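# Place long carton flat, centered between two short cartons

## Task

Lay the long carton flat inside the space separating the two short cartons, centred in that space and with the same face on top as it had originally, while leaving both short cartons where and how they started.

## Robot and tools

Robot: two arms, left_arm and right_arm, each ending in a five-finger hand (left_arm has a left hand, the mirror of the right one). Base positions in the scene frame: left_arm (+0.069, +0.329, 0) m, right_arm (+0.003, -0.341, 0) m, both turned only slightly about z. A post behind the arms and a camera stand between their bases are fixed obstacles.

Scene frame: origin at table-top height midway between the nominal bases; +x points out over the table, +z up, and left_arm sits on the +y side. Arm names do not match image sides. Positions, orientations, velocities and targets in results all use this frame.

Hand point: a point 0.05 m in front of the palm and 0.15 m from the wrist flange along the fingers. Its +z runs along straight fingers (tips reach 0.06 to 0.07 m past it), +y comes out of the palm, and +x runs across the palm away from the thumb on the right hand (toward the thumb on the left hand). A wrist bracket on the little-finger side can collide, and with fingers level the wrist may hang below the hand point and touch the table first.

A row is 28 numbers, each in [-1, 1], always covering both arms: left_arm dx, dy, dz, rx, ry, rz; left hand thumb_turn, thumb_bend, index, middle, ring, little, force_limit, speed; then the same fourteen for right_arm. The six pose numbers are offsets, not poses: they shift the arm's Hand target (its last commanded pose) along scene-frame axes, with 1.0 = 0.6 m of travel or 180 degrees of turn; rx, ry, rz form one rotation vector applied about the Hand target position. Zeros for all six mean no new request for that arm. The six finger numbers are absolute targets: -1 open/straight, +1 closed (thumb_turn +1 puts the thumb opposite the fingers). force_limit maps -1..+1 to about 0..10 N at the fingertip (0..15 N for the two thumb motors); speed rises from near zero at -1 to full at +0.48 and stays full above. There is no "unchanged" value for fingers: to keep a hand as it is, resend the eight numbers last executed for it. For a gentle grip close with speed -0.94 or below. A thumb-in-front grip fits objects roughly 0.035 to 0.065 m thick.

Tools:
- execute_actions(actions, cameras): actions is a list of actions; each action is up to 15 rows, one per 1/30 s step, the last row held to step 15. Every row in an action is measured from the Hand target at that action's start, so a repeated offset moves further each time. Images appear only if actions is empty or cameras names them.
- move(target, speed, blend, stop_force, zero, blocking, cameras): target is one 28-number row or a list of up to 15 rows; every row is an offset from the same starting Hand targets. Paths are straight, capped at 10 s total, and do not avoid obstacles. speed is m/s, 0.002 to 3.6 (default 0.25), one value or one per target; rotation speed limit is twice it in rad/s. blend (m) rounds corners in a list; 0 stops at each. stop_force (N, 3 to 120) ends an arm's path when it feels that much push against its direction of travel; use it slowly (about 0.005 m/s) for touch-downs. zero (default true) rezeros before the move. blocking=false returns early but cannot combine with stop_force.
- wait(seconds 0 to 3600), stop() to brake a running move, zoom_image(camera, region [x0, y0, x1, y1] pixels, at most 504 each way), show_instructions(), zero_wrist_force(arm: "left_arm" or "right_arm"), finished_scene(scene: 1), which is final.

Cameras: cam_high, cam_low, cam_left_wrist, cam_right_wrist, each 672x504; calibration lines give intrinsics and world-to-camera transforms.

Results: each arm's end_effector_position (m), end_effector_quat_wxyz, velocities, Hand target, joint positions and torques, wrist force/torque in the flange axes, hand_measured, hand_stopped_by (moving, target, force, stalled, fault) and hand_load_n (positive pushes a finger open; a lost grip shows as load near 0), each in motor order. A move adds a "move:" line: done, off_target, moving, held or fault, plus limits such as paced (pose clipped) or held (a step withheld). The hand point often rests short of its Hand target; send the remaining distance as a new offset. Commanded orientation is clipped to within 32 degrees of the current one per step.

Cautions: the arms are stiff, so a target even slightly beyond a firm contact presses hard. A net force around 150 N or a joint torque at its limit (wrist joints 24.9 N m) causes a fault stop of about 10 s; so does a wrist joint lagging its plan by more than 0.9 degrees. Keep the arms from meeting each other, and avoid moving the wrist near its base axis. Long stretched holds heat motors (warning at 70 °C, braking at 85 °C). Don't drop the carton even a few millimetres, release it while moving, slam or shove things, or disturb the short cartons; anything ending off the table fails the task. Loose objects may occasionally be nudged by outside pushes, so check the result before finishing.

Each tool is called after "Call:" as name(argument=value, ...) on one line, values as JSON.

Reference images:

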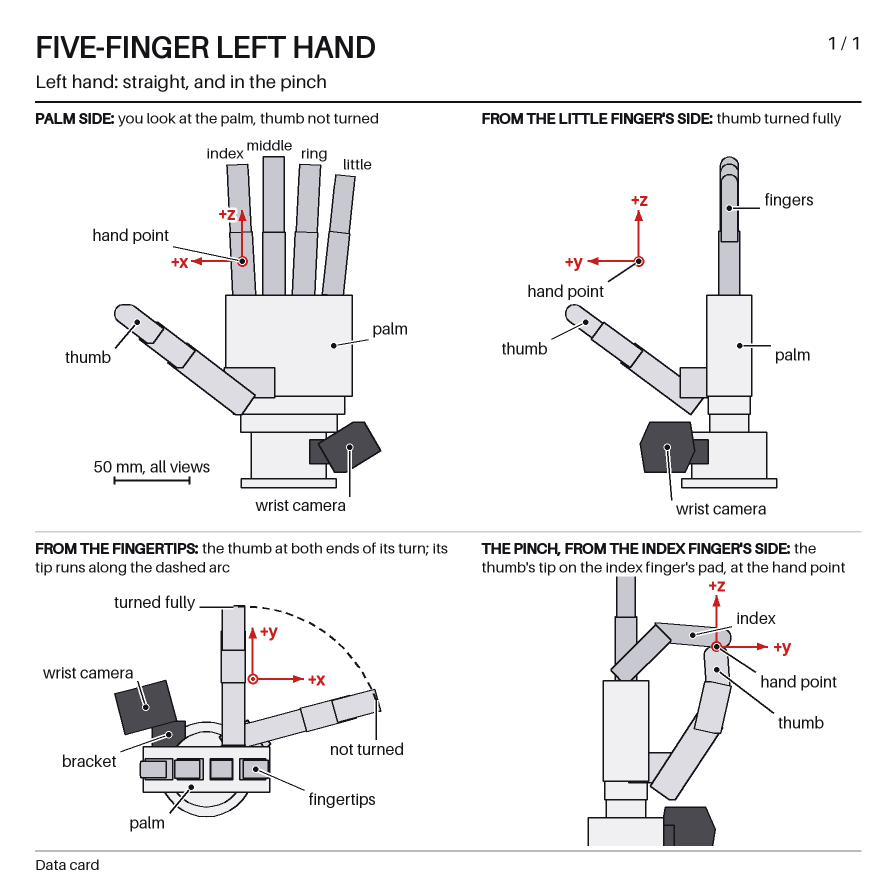

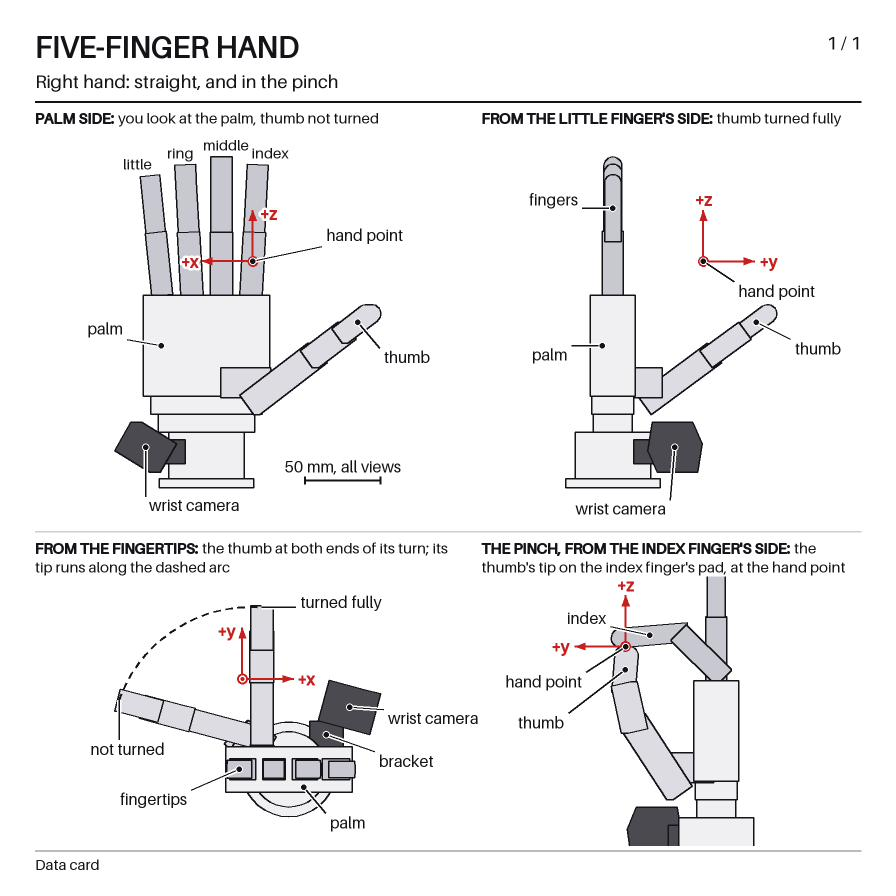

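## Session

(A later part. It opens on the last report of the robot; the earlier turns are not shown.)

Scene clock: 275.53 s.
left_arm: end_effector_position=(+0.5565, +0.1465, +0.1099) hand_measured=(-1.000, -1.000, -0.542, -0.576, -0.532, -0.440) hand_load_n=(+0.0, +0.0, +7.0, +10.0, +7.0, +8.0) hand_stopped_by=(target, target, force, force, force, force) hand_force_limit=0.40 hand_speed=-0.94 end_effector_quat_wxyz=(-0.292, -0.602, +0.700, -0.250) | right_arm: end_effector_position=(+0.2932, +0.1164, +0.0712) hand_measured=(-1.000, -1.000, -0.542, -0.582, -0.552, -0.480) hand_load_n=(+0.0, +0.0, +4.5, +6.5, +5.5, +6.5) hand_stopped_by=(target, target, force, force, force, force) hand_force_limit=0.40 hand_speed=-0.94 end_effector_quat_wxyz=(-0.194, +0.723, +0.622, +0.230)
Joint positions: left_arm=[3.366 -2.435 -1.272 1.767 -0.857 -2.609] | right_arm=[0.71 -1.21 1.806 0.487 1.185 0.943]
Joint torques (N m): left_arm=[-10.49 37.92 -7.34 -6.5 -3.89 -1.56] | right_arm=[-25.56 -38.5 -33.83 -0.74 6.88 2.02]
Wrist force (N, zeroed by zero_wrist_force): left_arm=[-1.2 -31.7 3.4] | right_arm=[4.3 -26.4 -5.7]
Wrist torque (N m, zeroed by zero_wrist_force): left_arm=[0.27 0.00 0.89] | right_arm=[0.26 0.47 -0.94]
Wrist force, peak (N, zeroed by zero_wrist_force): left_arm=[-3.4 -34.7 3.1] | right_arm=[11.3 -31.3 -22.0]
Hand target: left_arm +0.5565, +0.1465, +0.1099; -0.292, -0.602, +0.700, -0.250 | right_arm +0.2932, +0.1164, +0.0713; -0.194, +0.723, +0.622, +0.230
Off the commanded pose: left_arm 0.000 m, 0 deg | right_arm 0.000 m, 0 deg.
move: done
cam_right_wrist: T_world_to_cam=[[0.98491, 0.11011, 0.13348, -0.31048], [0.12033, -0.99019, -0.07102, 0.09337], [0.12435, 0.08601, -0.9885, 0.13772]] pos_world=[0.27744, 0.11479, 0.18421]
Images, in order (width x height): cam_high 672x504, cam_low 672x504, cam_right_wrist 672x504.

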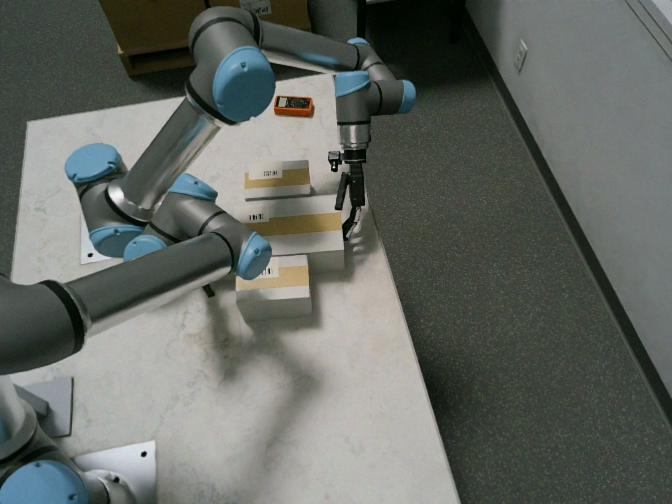

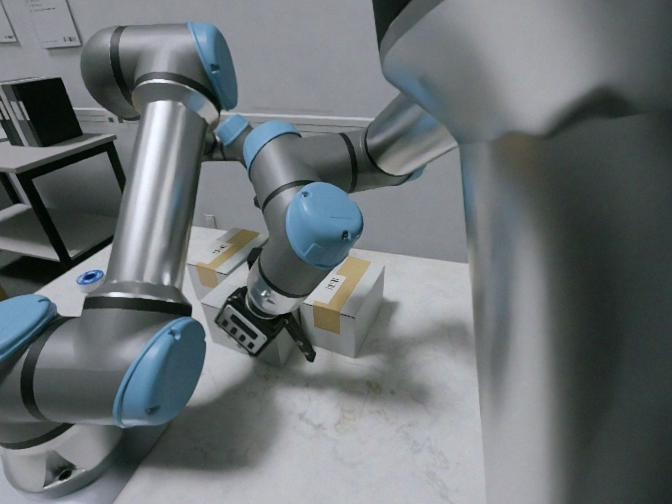

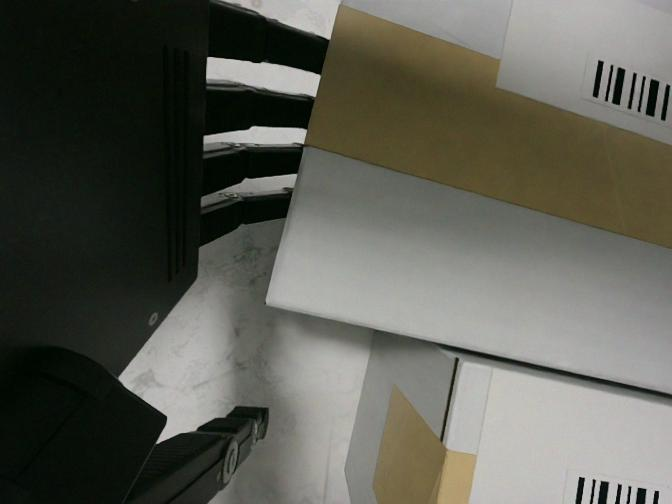

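Call:
move(target=[0,0,-0.0009,0,0,0,-1,-1,0.15,0.15,0.15,0.15,0.4,-0.94,0,0,0.0006,0,0,0,-1,-1,0.15,0.15,0.15,0.15,0.4,-0.94], speed=0.01)

Call:
zoom_image(camera="cam_high", region=[210, 150, 370, 330])

Call:
zoom_image(camera="cam_low", region=[180, 210, 400, 380])

Scene clock: 278.13 s.
left_arm: end_effector_position=(+0.5565, +0.1465, +0.1093) hand_measured=(-1.000, -1.000, -0.542, -0.576, -0.532, -0.440) hand_load_n=(+0.0, +0.0, +5.5, +7.5, +5.0, +6.5) hand_stopped_by=(target, target, force, force, force, force) hand_force_limit=0.40 hand_speed=-0.94 end_effector_quat_wxyz=(-0.292, -0.602, +0.700, -0.250) | right_arm: end_effector_position=(+0.2932, +0.1164, +0.0716) hand_measured=(-1.000, -1.000, -0.542, -0.582, -0.552, -0.480) hand_load_n=(+0.0, -0.5, +6.5, +8.5, +7.5, +8.5) hand_stopped_by=(target, target, force, force, force, force) hand_force_limit=0.40 hand_speed=-0.94 end_effector_quat_wxyz=(-0.194, +0.723, +0.622, +0.230)
Joint positions: left_arm=[3.366 -2.436 -1.273 1.768 -0.857 -2.609] | right_arm=[0.71 -1.211 1.806 0.488 1.185 0.943]
Joint torques (N m): left_arm=[-9.89 32.55 -9.11 -3.48 -3.72 -1.39] | right_arm=[-17.16 -43.98 -37.31 -1.25 4.12 1.76]
Wrist force (N, zeroed by zero_wrist_force): left_arm=[9.2 -31.3 -6.6] | right_arm=[-1.2 -26.3 3.0]
Wrist torque (N m, zeroed by zero_wrist_force): left_arm=[0.53 -0.21 1.17] | right_arm=[0.05 -0.01 -1.07]
Wrist force, peak (N, zeroed by zero_wrist_force): left_arm=[7.6 -32.2 -5.7] | right_arm=[3.6 -27.0 -5.8]
Hand target: left_arm +0.5565, +0.1465, +0.1093; -0.292, -0.602, +0.700, -0.250 | right_arm +0.2932, +0.1164, +0.0716; -0.194, +0.723, +0.622, +0.230
Off the commanded pose: left_arm 0.000 m, 0 deg | right_arm 0.000 m, 0 deg.
move: done

Scaled by 2.800.
This view is cut from an older image: the scene may have changed since it was taken.

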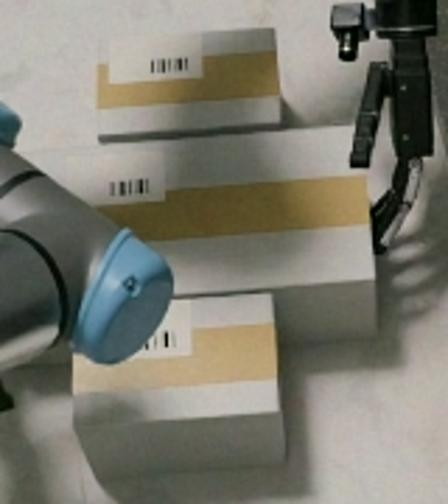

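Scaled by 2.291.
This view is cut from an older image: the scene may have changed since it was taken.

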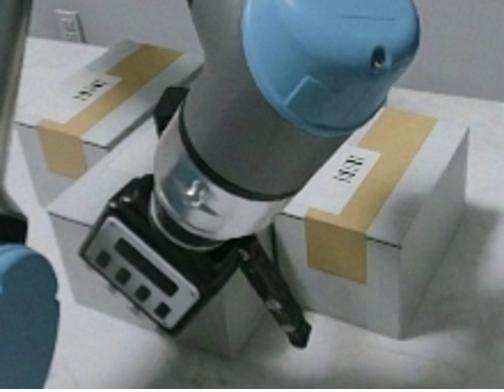

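Call:
move(target=[0,0,0.0007,0,0,0,-1,-1,0.15,0.15,0.15,0.15,0.4,-0.94,0,0,0,0,0,0,-1,-1,0.15,0.15,0.15,0.15,0.4,-0.94], speed=0.01, cameras=["cam_high", "cam_low"])

Call:
zoom_image(camera="cam_high", region=[240, 180, 320, 220])

Call:
zoom_image(camera="cam_high", region=[280, 220, 360, 280])

Call:
zoom_image(camera="cam_low", region=[185, 250, 335, 370])

Scene clock: 282.30 s.
left_arm: end_effector_position=(+0.5564, +0.1464, +0.1097) hand_measured=(-1.000, -1.000, -0.542, -0.576, -0.532, -0.440) hand_load_n=(+0.0, +0.0, +6.0, +8.0, +6.0, +7.0) hand_stopped_by=(target, target, force, force, force, force) hand_force_limit=0.40 hand_speed=-0.94 end_effector_quat_wxyz=(-0.292, -0.602, +0.700, -0.250) | right_arm: end_effector_position=(+0.2932, +0.1164, +0.0716) hand_measured=(-1.000, -1.000, -0.542, -0.582, -0.552, -0.480) hand_load_n=(+0.0, +0.0, +6.5, +8.5, +8.0, +8.0) hand_stopped_by=(target, target, force, force, force, force) hand_force_limit=0.40 hand_speed=-0.94 end_effector_quat_wxyz=(-0.194, +0.723, +0.622, +0.230)
Joint positions: left_arm=[3.366 -2.435 -1.273 1.767 -0.857 -2.609] | right_arm=[0.71 -1.211 1.806 0.488 1.185 0.943]
Joint torques (N m): left_arm=[-9.95 53.42 14.13 -7.84 -3.75 -0.9] | right_arm=[-4.46 -43.92 -37.96 -1.46 4.02 1.5]
Wrist force (N, zeroed by zero_wrist_force): left_arm=[2.6 -29.9 -1.7] | right_arm=[-1.4 -26.1 3.5]
Wrist torque (N m, zeroed by zero_wrist_force): left_arm=[0.41 0.17 0.89] | right_arm=[0.04 -0.07 -1.06]
Wrist force, peak (N, zeroed by zero_wrist_force): left_arm=[9.6 -32.1 -7.0] | right_arm=[-1.2 -26.5 3.6]
Hand target: left_arm +0.5565, +0.1465, +0.1097; -0.292, -0.602, +0.700, -0.250 | right_arm +0.2932, +0.1164, +0.0716; -0.194, +0.723, +0.622, +0.230
Off the commanded pose: left_arm 0.000 m, 0 deg | right_arm 0.000 m, 0 deg.
move: done

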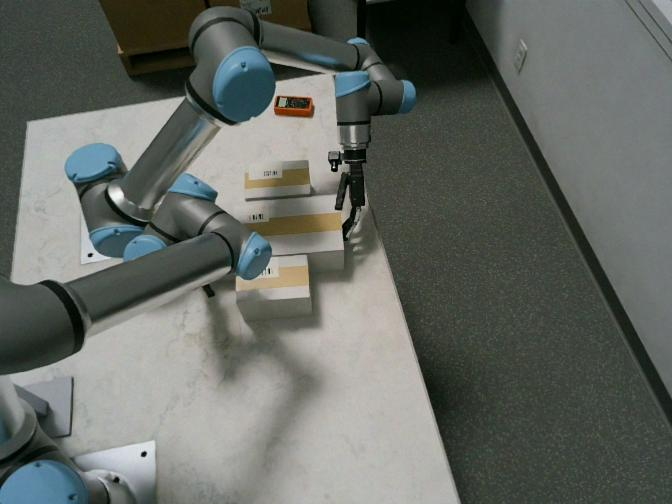

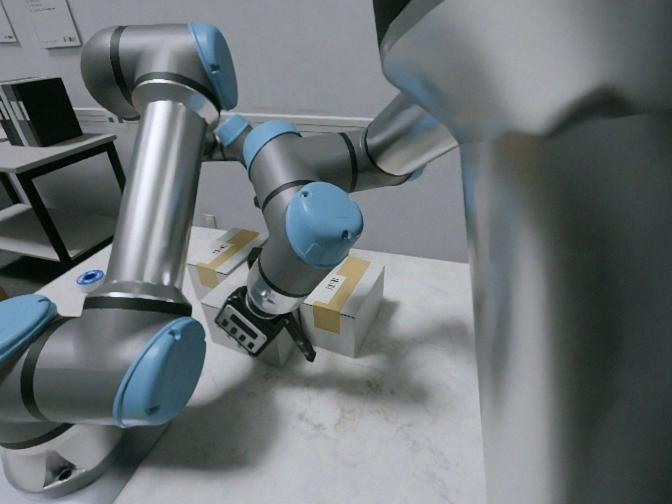

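Scaled by 6.300.

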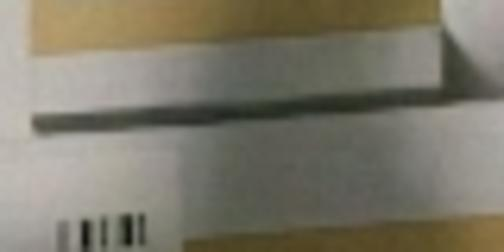

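Scaled by 6.300.

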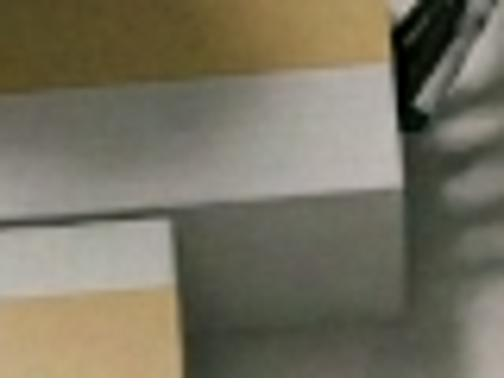

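Scaled by 3.360.

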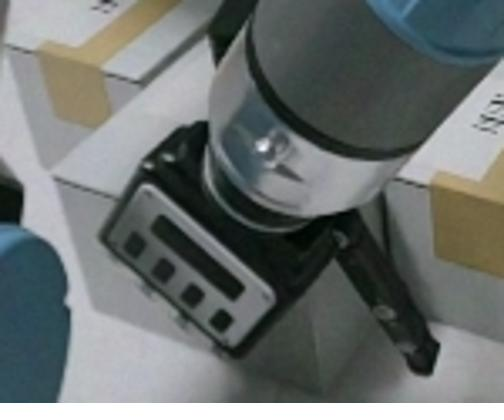

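Call:
move(target=[[0,0,0.0067,0,0,0,-1,-1,0.15,0.15,0.15,0.15,0.4,-0.94,0,0,0.0067,0,0,0,-1,-1,0.15,0.15,0.15,0.15,0.4,-0.94],[0.0002,-0.0002,0.0067,0,0,-0.0033,-1,-1,0.15,0.15,0.15,0.15,0.4,-0.94,-0.0003,0.0043,0.0067,0,0,-0.0033,-1,-1,0.15,0.15,0.15,0.15,0.4,-0.94],[0.0002,-0.0002,0.0003,0,0,-0.0033,-1,-1,0.15,0.15,0.15,0.15,0.4,-0.94,-0.0003,0.0043,0.0003,0,0,-0.0033,-1,-1,0.15,0.15,0.15,0.15,0.4,-0.94]], speed=0.01, cameras=["cam_high"])

Call:
zoom_image(camera="cam_high", region=[240, 180, 320, 220])

Call:
zoom_image(camera="cam_high", region=[280, 220, 360, 280])

Scene clock: 288.50 s.
left_arm: end_effector_position=(+0.5566, +0.1463, +0.1100) hand_measured=(-1.000, -1.000, -0.542, -0.576, -0.532, -0.440) hand_load_n=(+0.0, +0.0, +6.5, +8.5, +6.0, +6.5) hand_stopped_by=(target, target, force, force, force, force) hand_force_limit=0.40 hand_speed=-0.94 end_effector_quat_wxyz=(-0.293, -0.598, +0.703, -0.248) | right_arm: end_effector_position=(+0.2931, +0.1190, +0.0719) hand_measured=(-1.000, -1.000, -0.542, -0.582, -0.552, -0.480) hand_load_n=(+0.0, +0.0, +7.0, +9.0, +8.5, +9.0) hand_stopped_by=(target, target, force, force, force, force) hand_force_limit=0.40 hand_speed=-0.94 end_effector_quat_wxyz=(-0.193, +0.726, +0.618, +0.231)
Joint positions: left_arm=[3.363 -2.44 -1.265 1.758 -0.86 -2.6] | right_arm=[0.719 -1.208 1.799 0.486 1.194 0.961]
Joint torques (N m): left_arm=[-10.07 40.36 -4.8 -6.26 -2.76 1.74] | right_arm=[0.19 -28.55 -13.99 -4.07 6.29 1.85]
Wrist force (N, zeroed by zero_wrist_force): left_arm=[-5.1 -25.6 5.3] | right_arm=[-3.9 -25.7 6.8]
Wrist torque (N m, zeroed by zero_wrist_force): left_arm=[0.03 0.21 0.46] | right_arm=[-0.01 -0.35 -1.29]
Wrist force, peak (N, zeroed by zero_wrist_force): left_arm=[1.8 -30.3 -1.0] | right_arm=[-4.3 -27.5 6.9]
Hand target: left_arm +0.5566, +0.1463, +0.1099; -0.293, -0.598, +0.703, -0.248 | right_arm +0.2931, +0.1190, +0.0718; -0.193, +0.726, +0.618, +0.231
Off the commanded pose: left_arm 0.000 m, 0 deg | right_arm 0.000 m, 0 deg.
move: done

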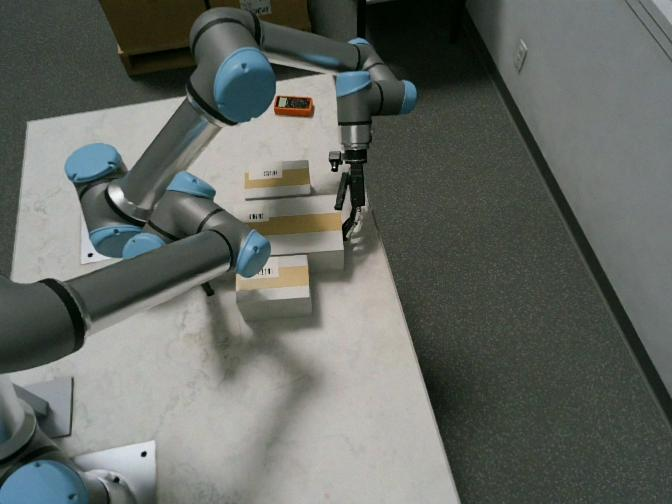

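Scaled by 6.300.

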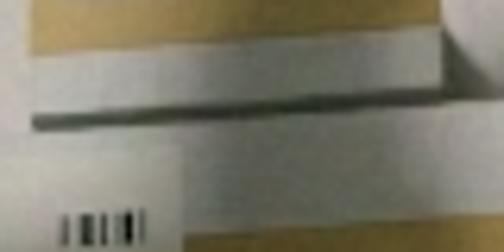

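Scaled by 6.300.

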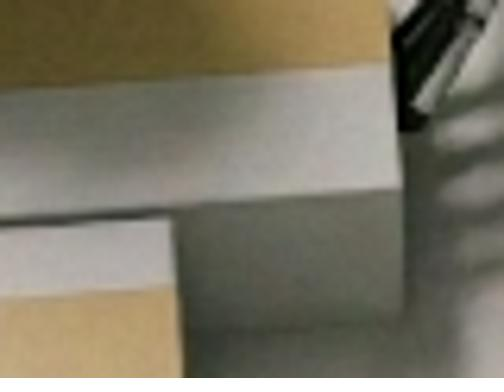

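Call:
move(target=[0,0,-0.0006,0,0,0,-1,-1,0.15,0.15,0.15,0.15,0.4,-0.94,0,0,-0.0006,0,0,0,-1,-1,0.15,0.15,0.15,0.15,0.4,-0.94], speed=0.01)

Scene clock: 294.30 s.
left_arm: end_effector_position=(+0.5566, +0.1463, +0.1096) hand_measured=(-1.000, -1.000, -0.542, -0.576, -0.532, -0.440) hand_load_n=(+0.0, +0.0, +5.5, +8.0, +5.5, +6.0) hand_stopped_by=(target, target, force, force, force, force) hand_force_limit=0.40 hand_speed=-0.94 end_effector_quat_wxyz=(-0.293, -0.598, +0.703, -0.249) | right_arm: end_effector_position=(+0.2931, +0.1190, +0.0715) hand_measured=(-1.000, -1.000, -0.542, -0.582, -0.552, -0.480) hand_load_n=(+0.0, +0.0, +6.0, +8.0, +7.5, +8.0) hand_stopped_by=(target, target, force, force, force, force) hand_force_limit=0.40 hand_speed=-0.94 end_effector_quat_wxyz=(-0.193, +0.726, +0.618, +0.231)
Joint positions: left_arm=[3.363 -2.44 -1.265 1.759 -0.86 -2.6] | right_arm=[0.719 -1.207 1.799 0.484 1.194 0.961]
Joint torques (N m): left_arm=[-9.8 36.04 -7.86 -4.67 -2.35 1.47] | right_arm=[-1.63 -21.09 -10.97 -4.23 6.48 1.95]
Wrist force (N, zeroed by zero_wrist_force): left_arm=[2.3 -29.4 -3.5] | right_arm=[2.6 -30.7 -4.9]
Wrist torque (N m, zeroed by zero_wrist_force): left_arm=[0.23 -0.23 0.81] | right_arm=[0.37 0.06 -1.24]
Wrist force, peak (N, zeroed by zero_wrist_force): left_arm=[2.3 -29.4 -3.5] | right_arm=[2.6 -30.7 -4.9]
Hand target: left_arm +0.5566, +0.1463, +0.1096; -0.293, -0.598, +0.703, -0.248 | right_arm +0.2931, +0.1190, +0.0714; -0.193, +0.726, +0.618, +0.231
Off the commanded pose: left_arm 0.000 m, 0 deg | right_arm 0.000 m, 0 deg.
move: done

Call:
move(target=[0,0,0,0,0,0,-1,-1,-0.8,-0.8,-0.8,-0.8,0.4,-0.94,0,0,0,0,0,0,-1,-1,-0.8,-0.8,-0.8,-0.8,0.4,-0.94], cameras=["cam_high", "cam_right_wrist", "cam_left_wrist"])

Call:
zoom_image(camera="cam_high", region=[210, 150, 370, 330])

Scene clock: 298.10 s.
left_arm: end_effector_position=(+0.5566, +0.1463, +0.1096) hand_measured=(-1.000, -1.000, -0.800, -0.800, -0.800, -0.800) hand_load_n=(+0.0, +0.0, +0.0, +0.0, +0.0, -0.5) hand_stopped_by=(target, target, target, target, target, target) hand_force_limit=0.40 hand_speed=-0.94 end_effector_quat_wxyz=(-0.293, -0.598, +0.703, -0.248) | right_arm: end_effector_position=(+0.2931, +0.1190, +0.0714) hand_measured=(-1.000, -1.000, -0.800, -0.800, -0.800, -0.800) hand_load_n=(+0.0, +0.0, +0.0, +0.0, +0.0, +0.0) hand_stopped_by=(target, target, target, target, target, target) hand_force_limit=0.40 hand_speed=-0.94 end_effector_quat_wxyz=(-0.193, +0.726, +0.618, +0.231)
Joint positions: left_arm=[3.363 -2.44 -1.265 1.759 -0.86 -2.6] | right_arm=[0.719 -1.207 1.799 0.484 1.194 0.961]
Joint torques (N m): left_arm=[4.08 54.11 28.52 -2.1 2.62 1.23] | right_arm=[-4.11 -30.19 -10.31 2.59 -1.64 1.22]
Wrist force (N, zeroed by zero_wrist_force): left_arm=[-0.2 1.3 0.0] | right_arm=[0.3 0.4 0.2]
Wrist torque (N m, zeroed by zero_wrist_force): left_arm=[0.26 0.06 -0.18] | right_arm=[0.05 -0.06 -0.20]
Wrist force, peak (N, zeroed by zero_wrist_force): left_arm=[2.2 -30.1 -3.8] | right_arm=[3.2 -31.0 -5.7]
Hand target: left_arm +0.5566, +0.1463, +0.1096; -0.293, -0.598, +0.703, -0.248 | right_arm +0.2931, +0.1190, +0.0714; -0.193, +0.726, +0.618, +0.231
Off the commanded pose: left_arm 0.000 m, 0 deg | right_arm 0.000 m, 0 deg.
move: done
cam_left_wrist: T_world_to_cam=[[0.92202, -0.32378, 0.21222, -0.49314], [-0.26203, -0.11842, 0.95777, 0.04866], [-0.28497, -0.93869, -0.19403, 0.43089]] pos_world=[0.59023, 0.25057, 0.14165]
cam_right_wrist: T_world_to_cam=[[0.98598, 0.09996, 0.13361, -0.30978], [0.11014, -0.99137, -0.07112, 0.09917], [0.12534, 0.08484, -0.98848, 0.13756]] pos_world=[0.27728, 0.1176, 0.18441]
Images, in order (width x height): cam_high 672x504, cam_left_wrist 672x504, cam_right_wrist 672x504.

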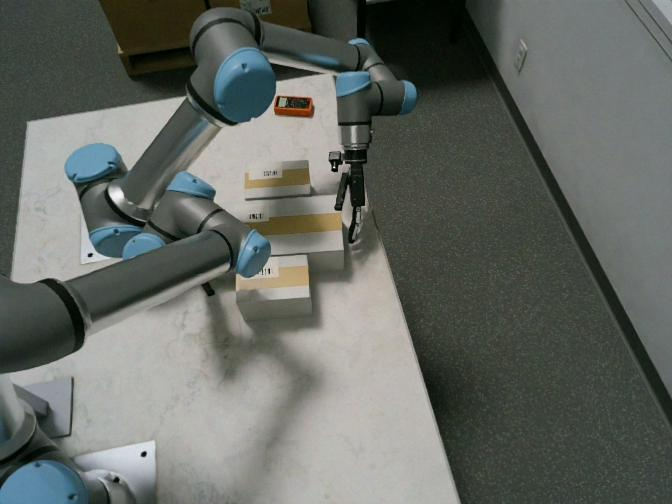

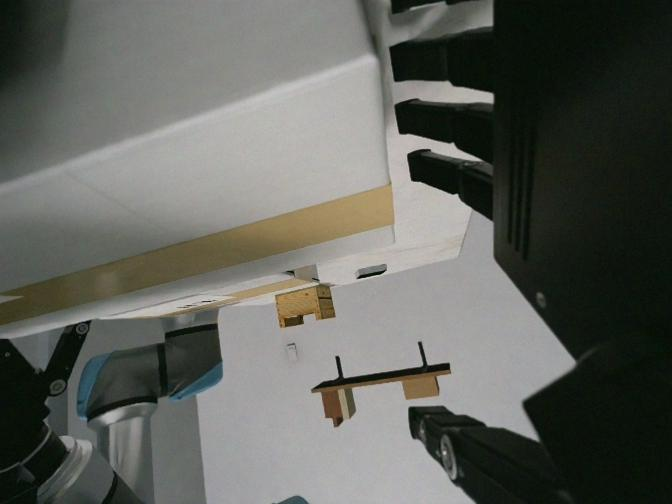

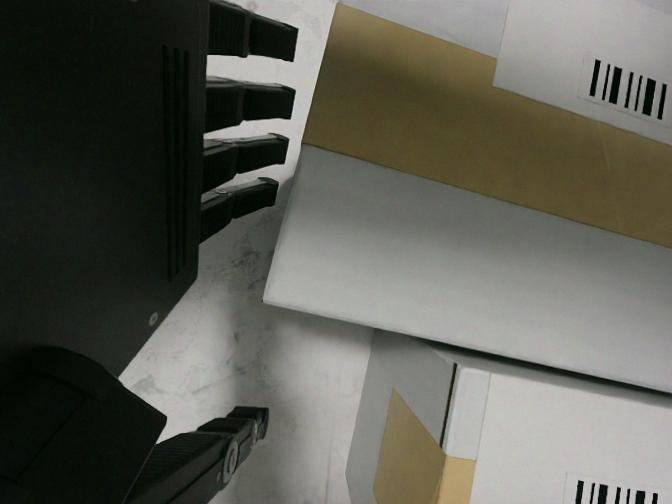

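Scaled by 2.800.

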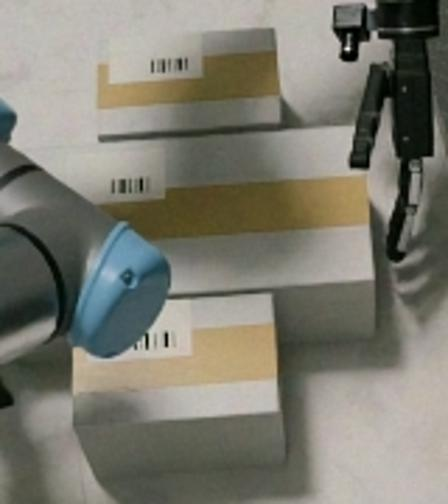

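Call:
move(target=[[0.05,-0.0067,0,0,0,0,-1,-1,-0.8,-0.8,-0.8,-0.8,0.4,-0.94,-0.0333,0.0045,0,0,0,0,-1,-1,-0.8,-0.8,-0.8,-0.8,0.4,-0.94],[0.06,0,0.12,0,0,0,-1,-1,-0.8,-0.8,-0.8,-0.8,0.4,-0.94,-0.01,-0.18,0.01,0,0,0,-1,-1,-0.8,-0.8,-0.8,-0.8,0.4,-0.94],[0.06,0.1,0.25,0,0,0,-1,-1,-0.8,-0.8,-0.8,-0.8,0.4,-0.94,0.06,-0.5,0.06,0,0,0,-1,-1,-0.8,-0.8,-0.8,-0.8,0.4,-0.94]], speed=[0.04,0.12,0.15], blend=[0.003,0.03,0], cameras=["all"])

Call:
zoom_image(camera="cam_high", region=[210, 150, 370, 330])

Call:
zoom_image(camera="cam_low", region=[170, 210, 410, 380])

Scene clock: 305.43 s.
left_arm: end_effector_position=(+0.5926, +0.2063, +0.2595) hand_measured=(-1.000, -1.000, -0.800, -0.800, -0.800, -0.800) hand_load_n=(+0.0, +0.0, +0.0, +0.0, +0.0, +0.0) hand_stopped_by=(target, target, target, target, target, target) hand_force_limit=0.40 hand_speed=-0.94 end_effector_quat_wxyz=(-0.293, -0.598, +0.703, -0.248) | right_arm: end_effector_position=(+0.3291, -0.1810, +0.1074) hand_measured=(-1.000, -1.000, -0.800, -0.800, -0.800, -0.800) hand_load_n=(+0.0, +0.0, +0.0, +0.0, +0.0, +0.0) hand_stopped_by=(target, target, target, target, target, target) hand_force_limit=0.40 hand_speed=-0.94 end_effector_quat_wxyz=(-0.193, +0.726, +0.618, +0.231)
Joint positions: left_arm=[3.445 -2.39 -0.96 1.341 -0.892 -2.502] | right_arm=[-0.329 -1.507 2.263 0.935 0.97 -0.22]
Joint torques (N m): left_arm=[8.32 58.6 32.32 -4.16 -0.51 1.9] | right_arm=[-14.87 -6.73 -1.32 3.57 -2.68 -1.16]
Wrist force (N, zeroed by zero_wrist_force): left_arm=[-0.1 1.4 0.4] | right_arm=[0.0 -0.1 -0.1]
Wrist torque (N m, zeroed by zero_wrist_force): left_arm=[0.26 0.02 -0.17] | right_arm=[0.02 0.01 -0.04]
Wrist force, peak (N, zeroed by zero_wrist_force): left_arm=[-0.3 1.6 -0.2] | right_arm=[0.8 0.2 0.6]
Hand target: left_arm +0.5926, +0.2063, +0.2596; -0.293, -0.598, +0.703, -0.248 | right_arm +0.3291, -0.1810, +0.1074; -0.193, +0.726, +0.618, +0.231
Off the commanded pose: left_arm 0.000 m, 0 deg | right_arm 0.000 m, 0 deg.
move: done
cam_left_wrist: T_world_to_cam=[[0.92202, -0.32378, 0.21222, -0.53874], [-0.26203, -0.11842, 0.95777, -0.07846], [-0.28497, -0.93869, -0.19403, 0.52658]] pos_world=[0.62623, 0.31057, 0.29165]
cam_right_wrist: T_world_to_cam=[[0.98599, 0.09987, 0.1336, -0.32012], [0.11006, -0.99138, -0.07114, -0.19962], [0.12534, 0.08484, -0.98848, 0.19408]] pos_world=[0.31328, -0.1824, 0.22041]

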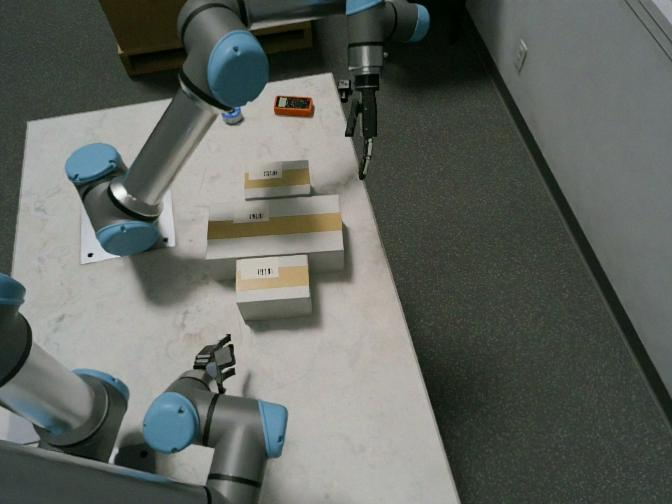

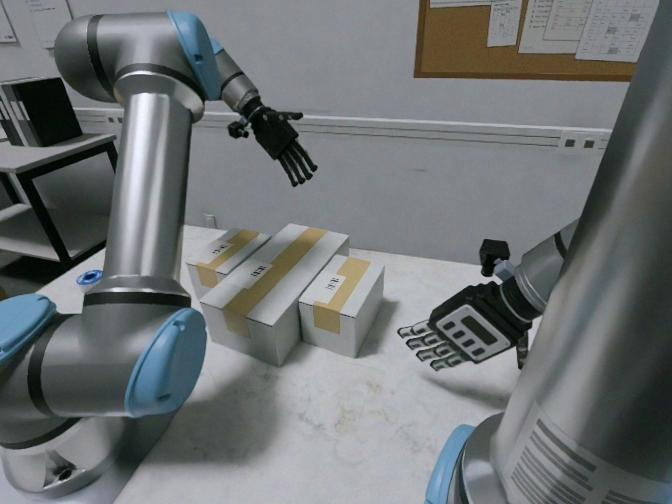

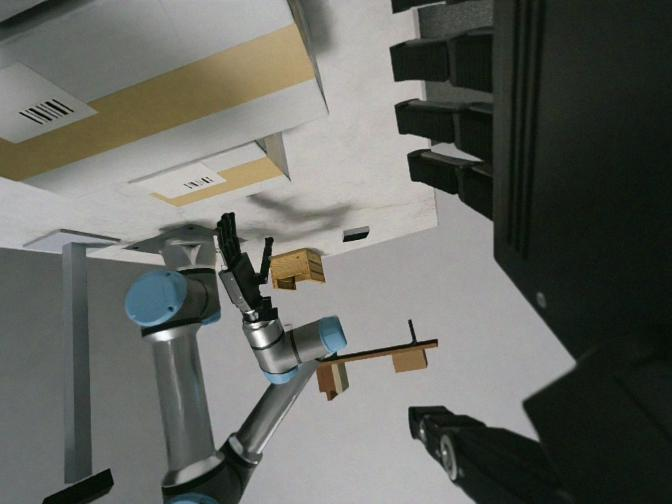

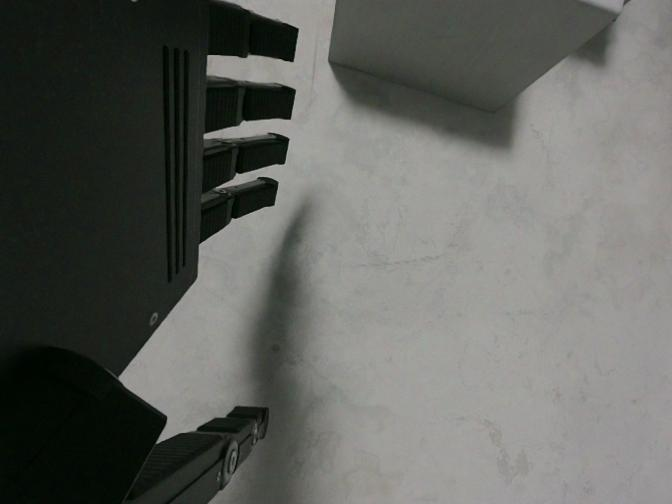

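Scaled by 2.800.

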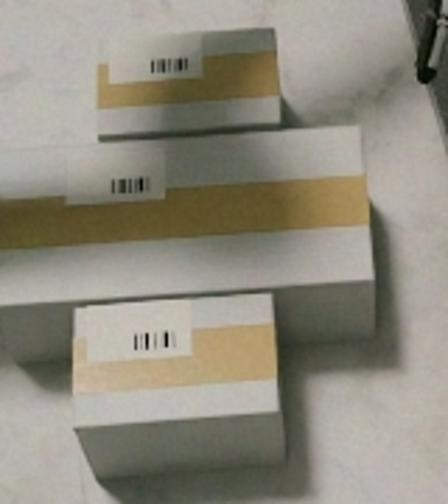

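Scaled by 2.100.

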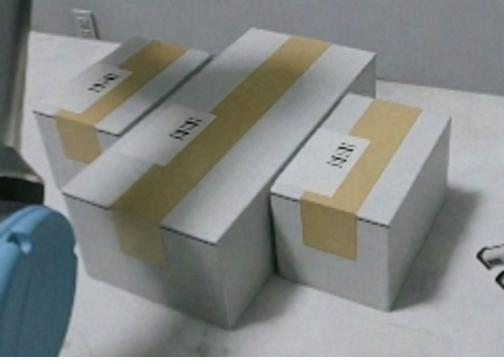

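Call:
zoom_image(camera="cam_high", region=[225, 175, 325, 225])

Call:
zoom_image(camera="cam_high", region=[225, 235, 325, 285])

Call:
zoom_image(camera="cam_high", region=[195, 185, 355, 300])

Call:
zoom_image(camera="cam_low", region=[180, 220, 330, 370])

Scaled by 5.040.

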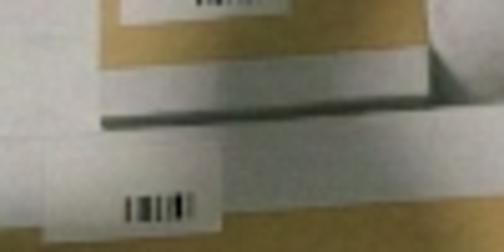

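Scaled by 5.040.

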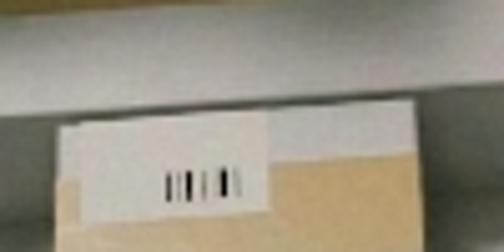

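Scaled by 3.150.

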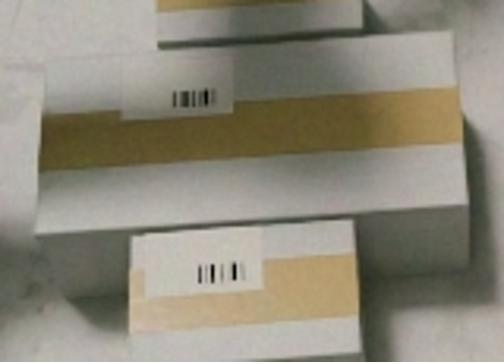

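Scaled by 3.360.

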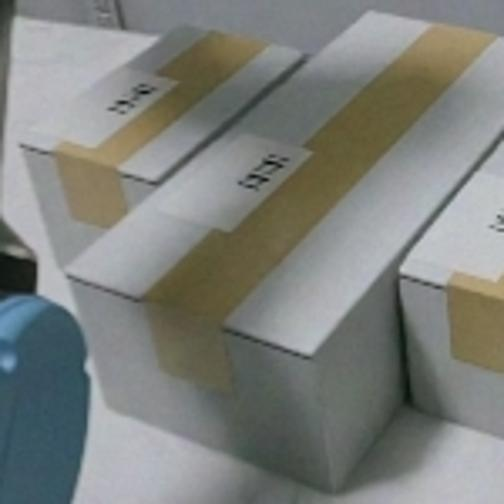

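Call:
finished_scene()

The scene is finished: the task was done.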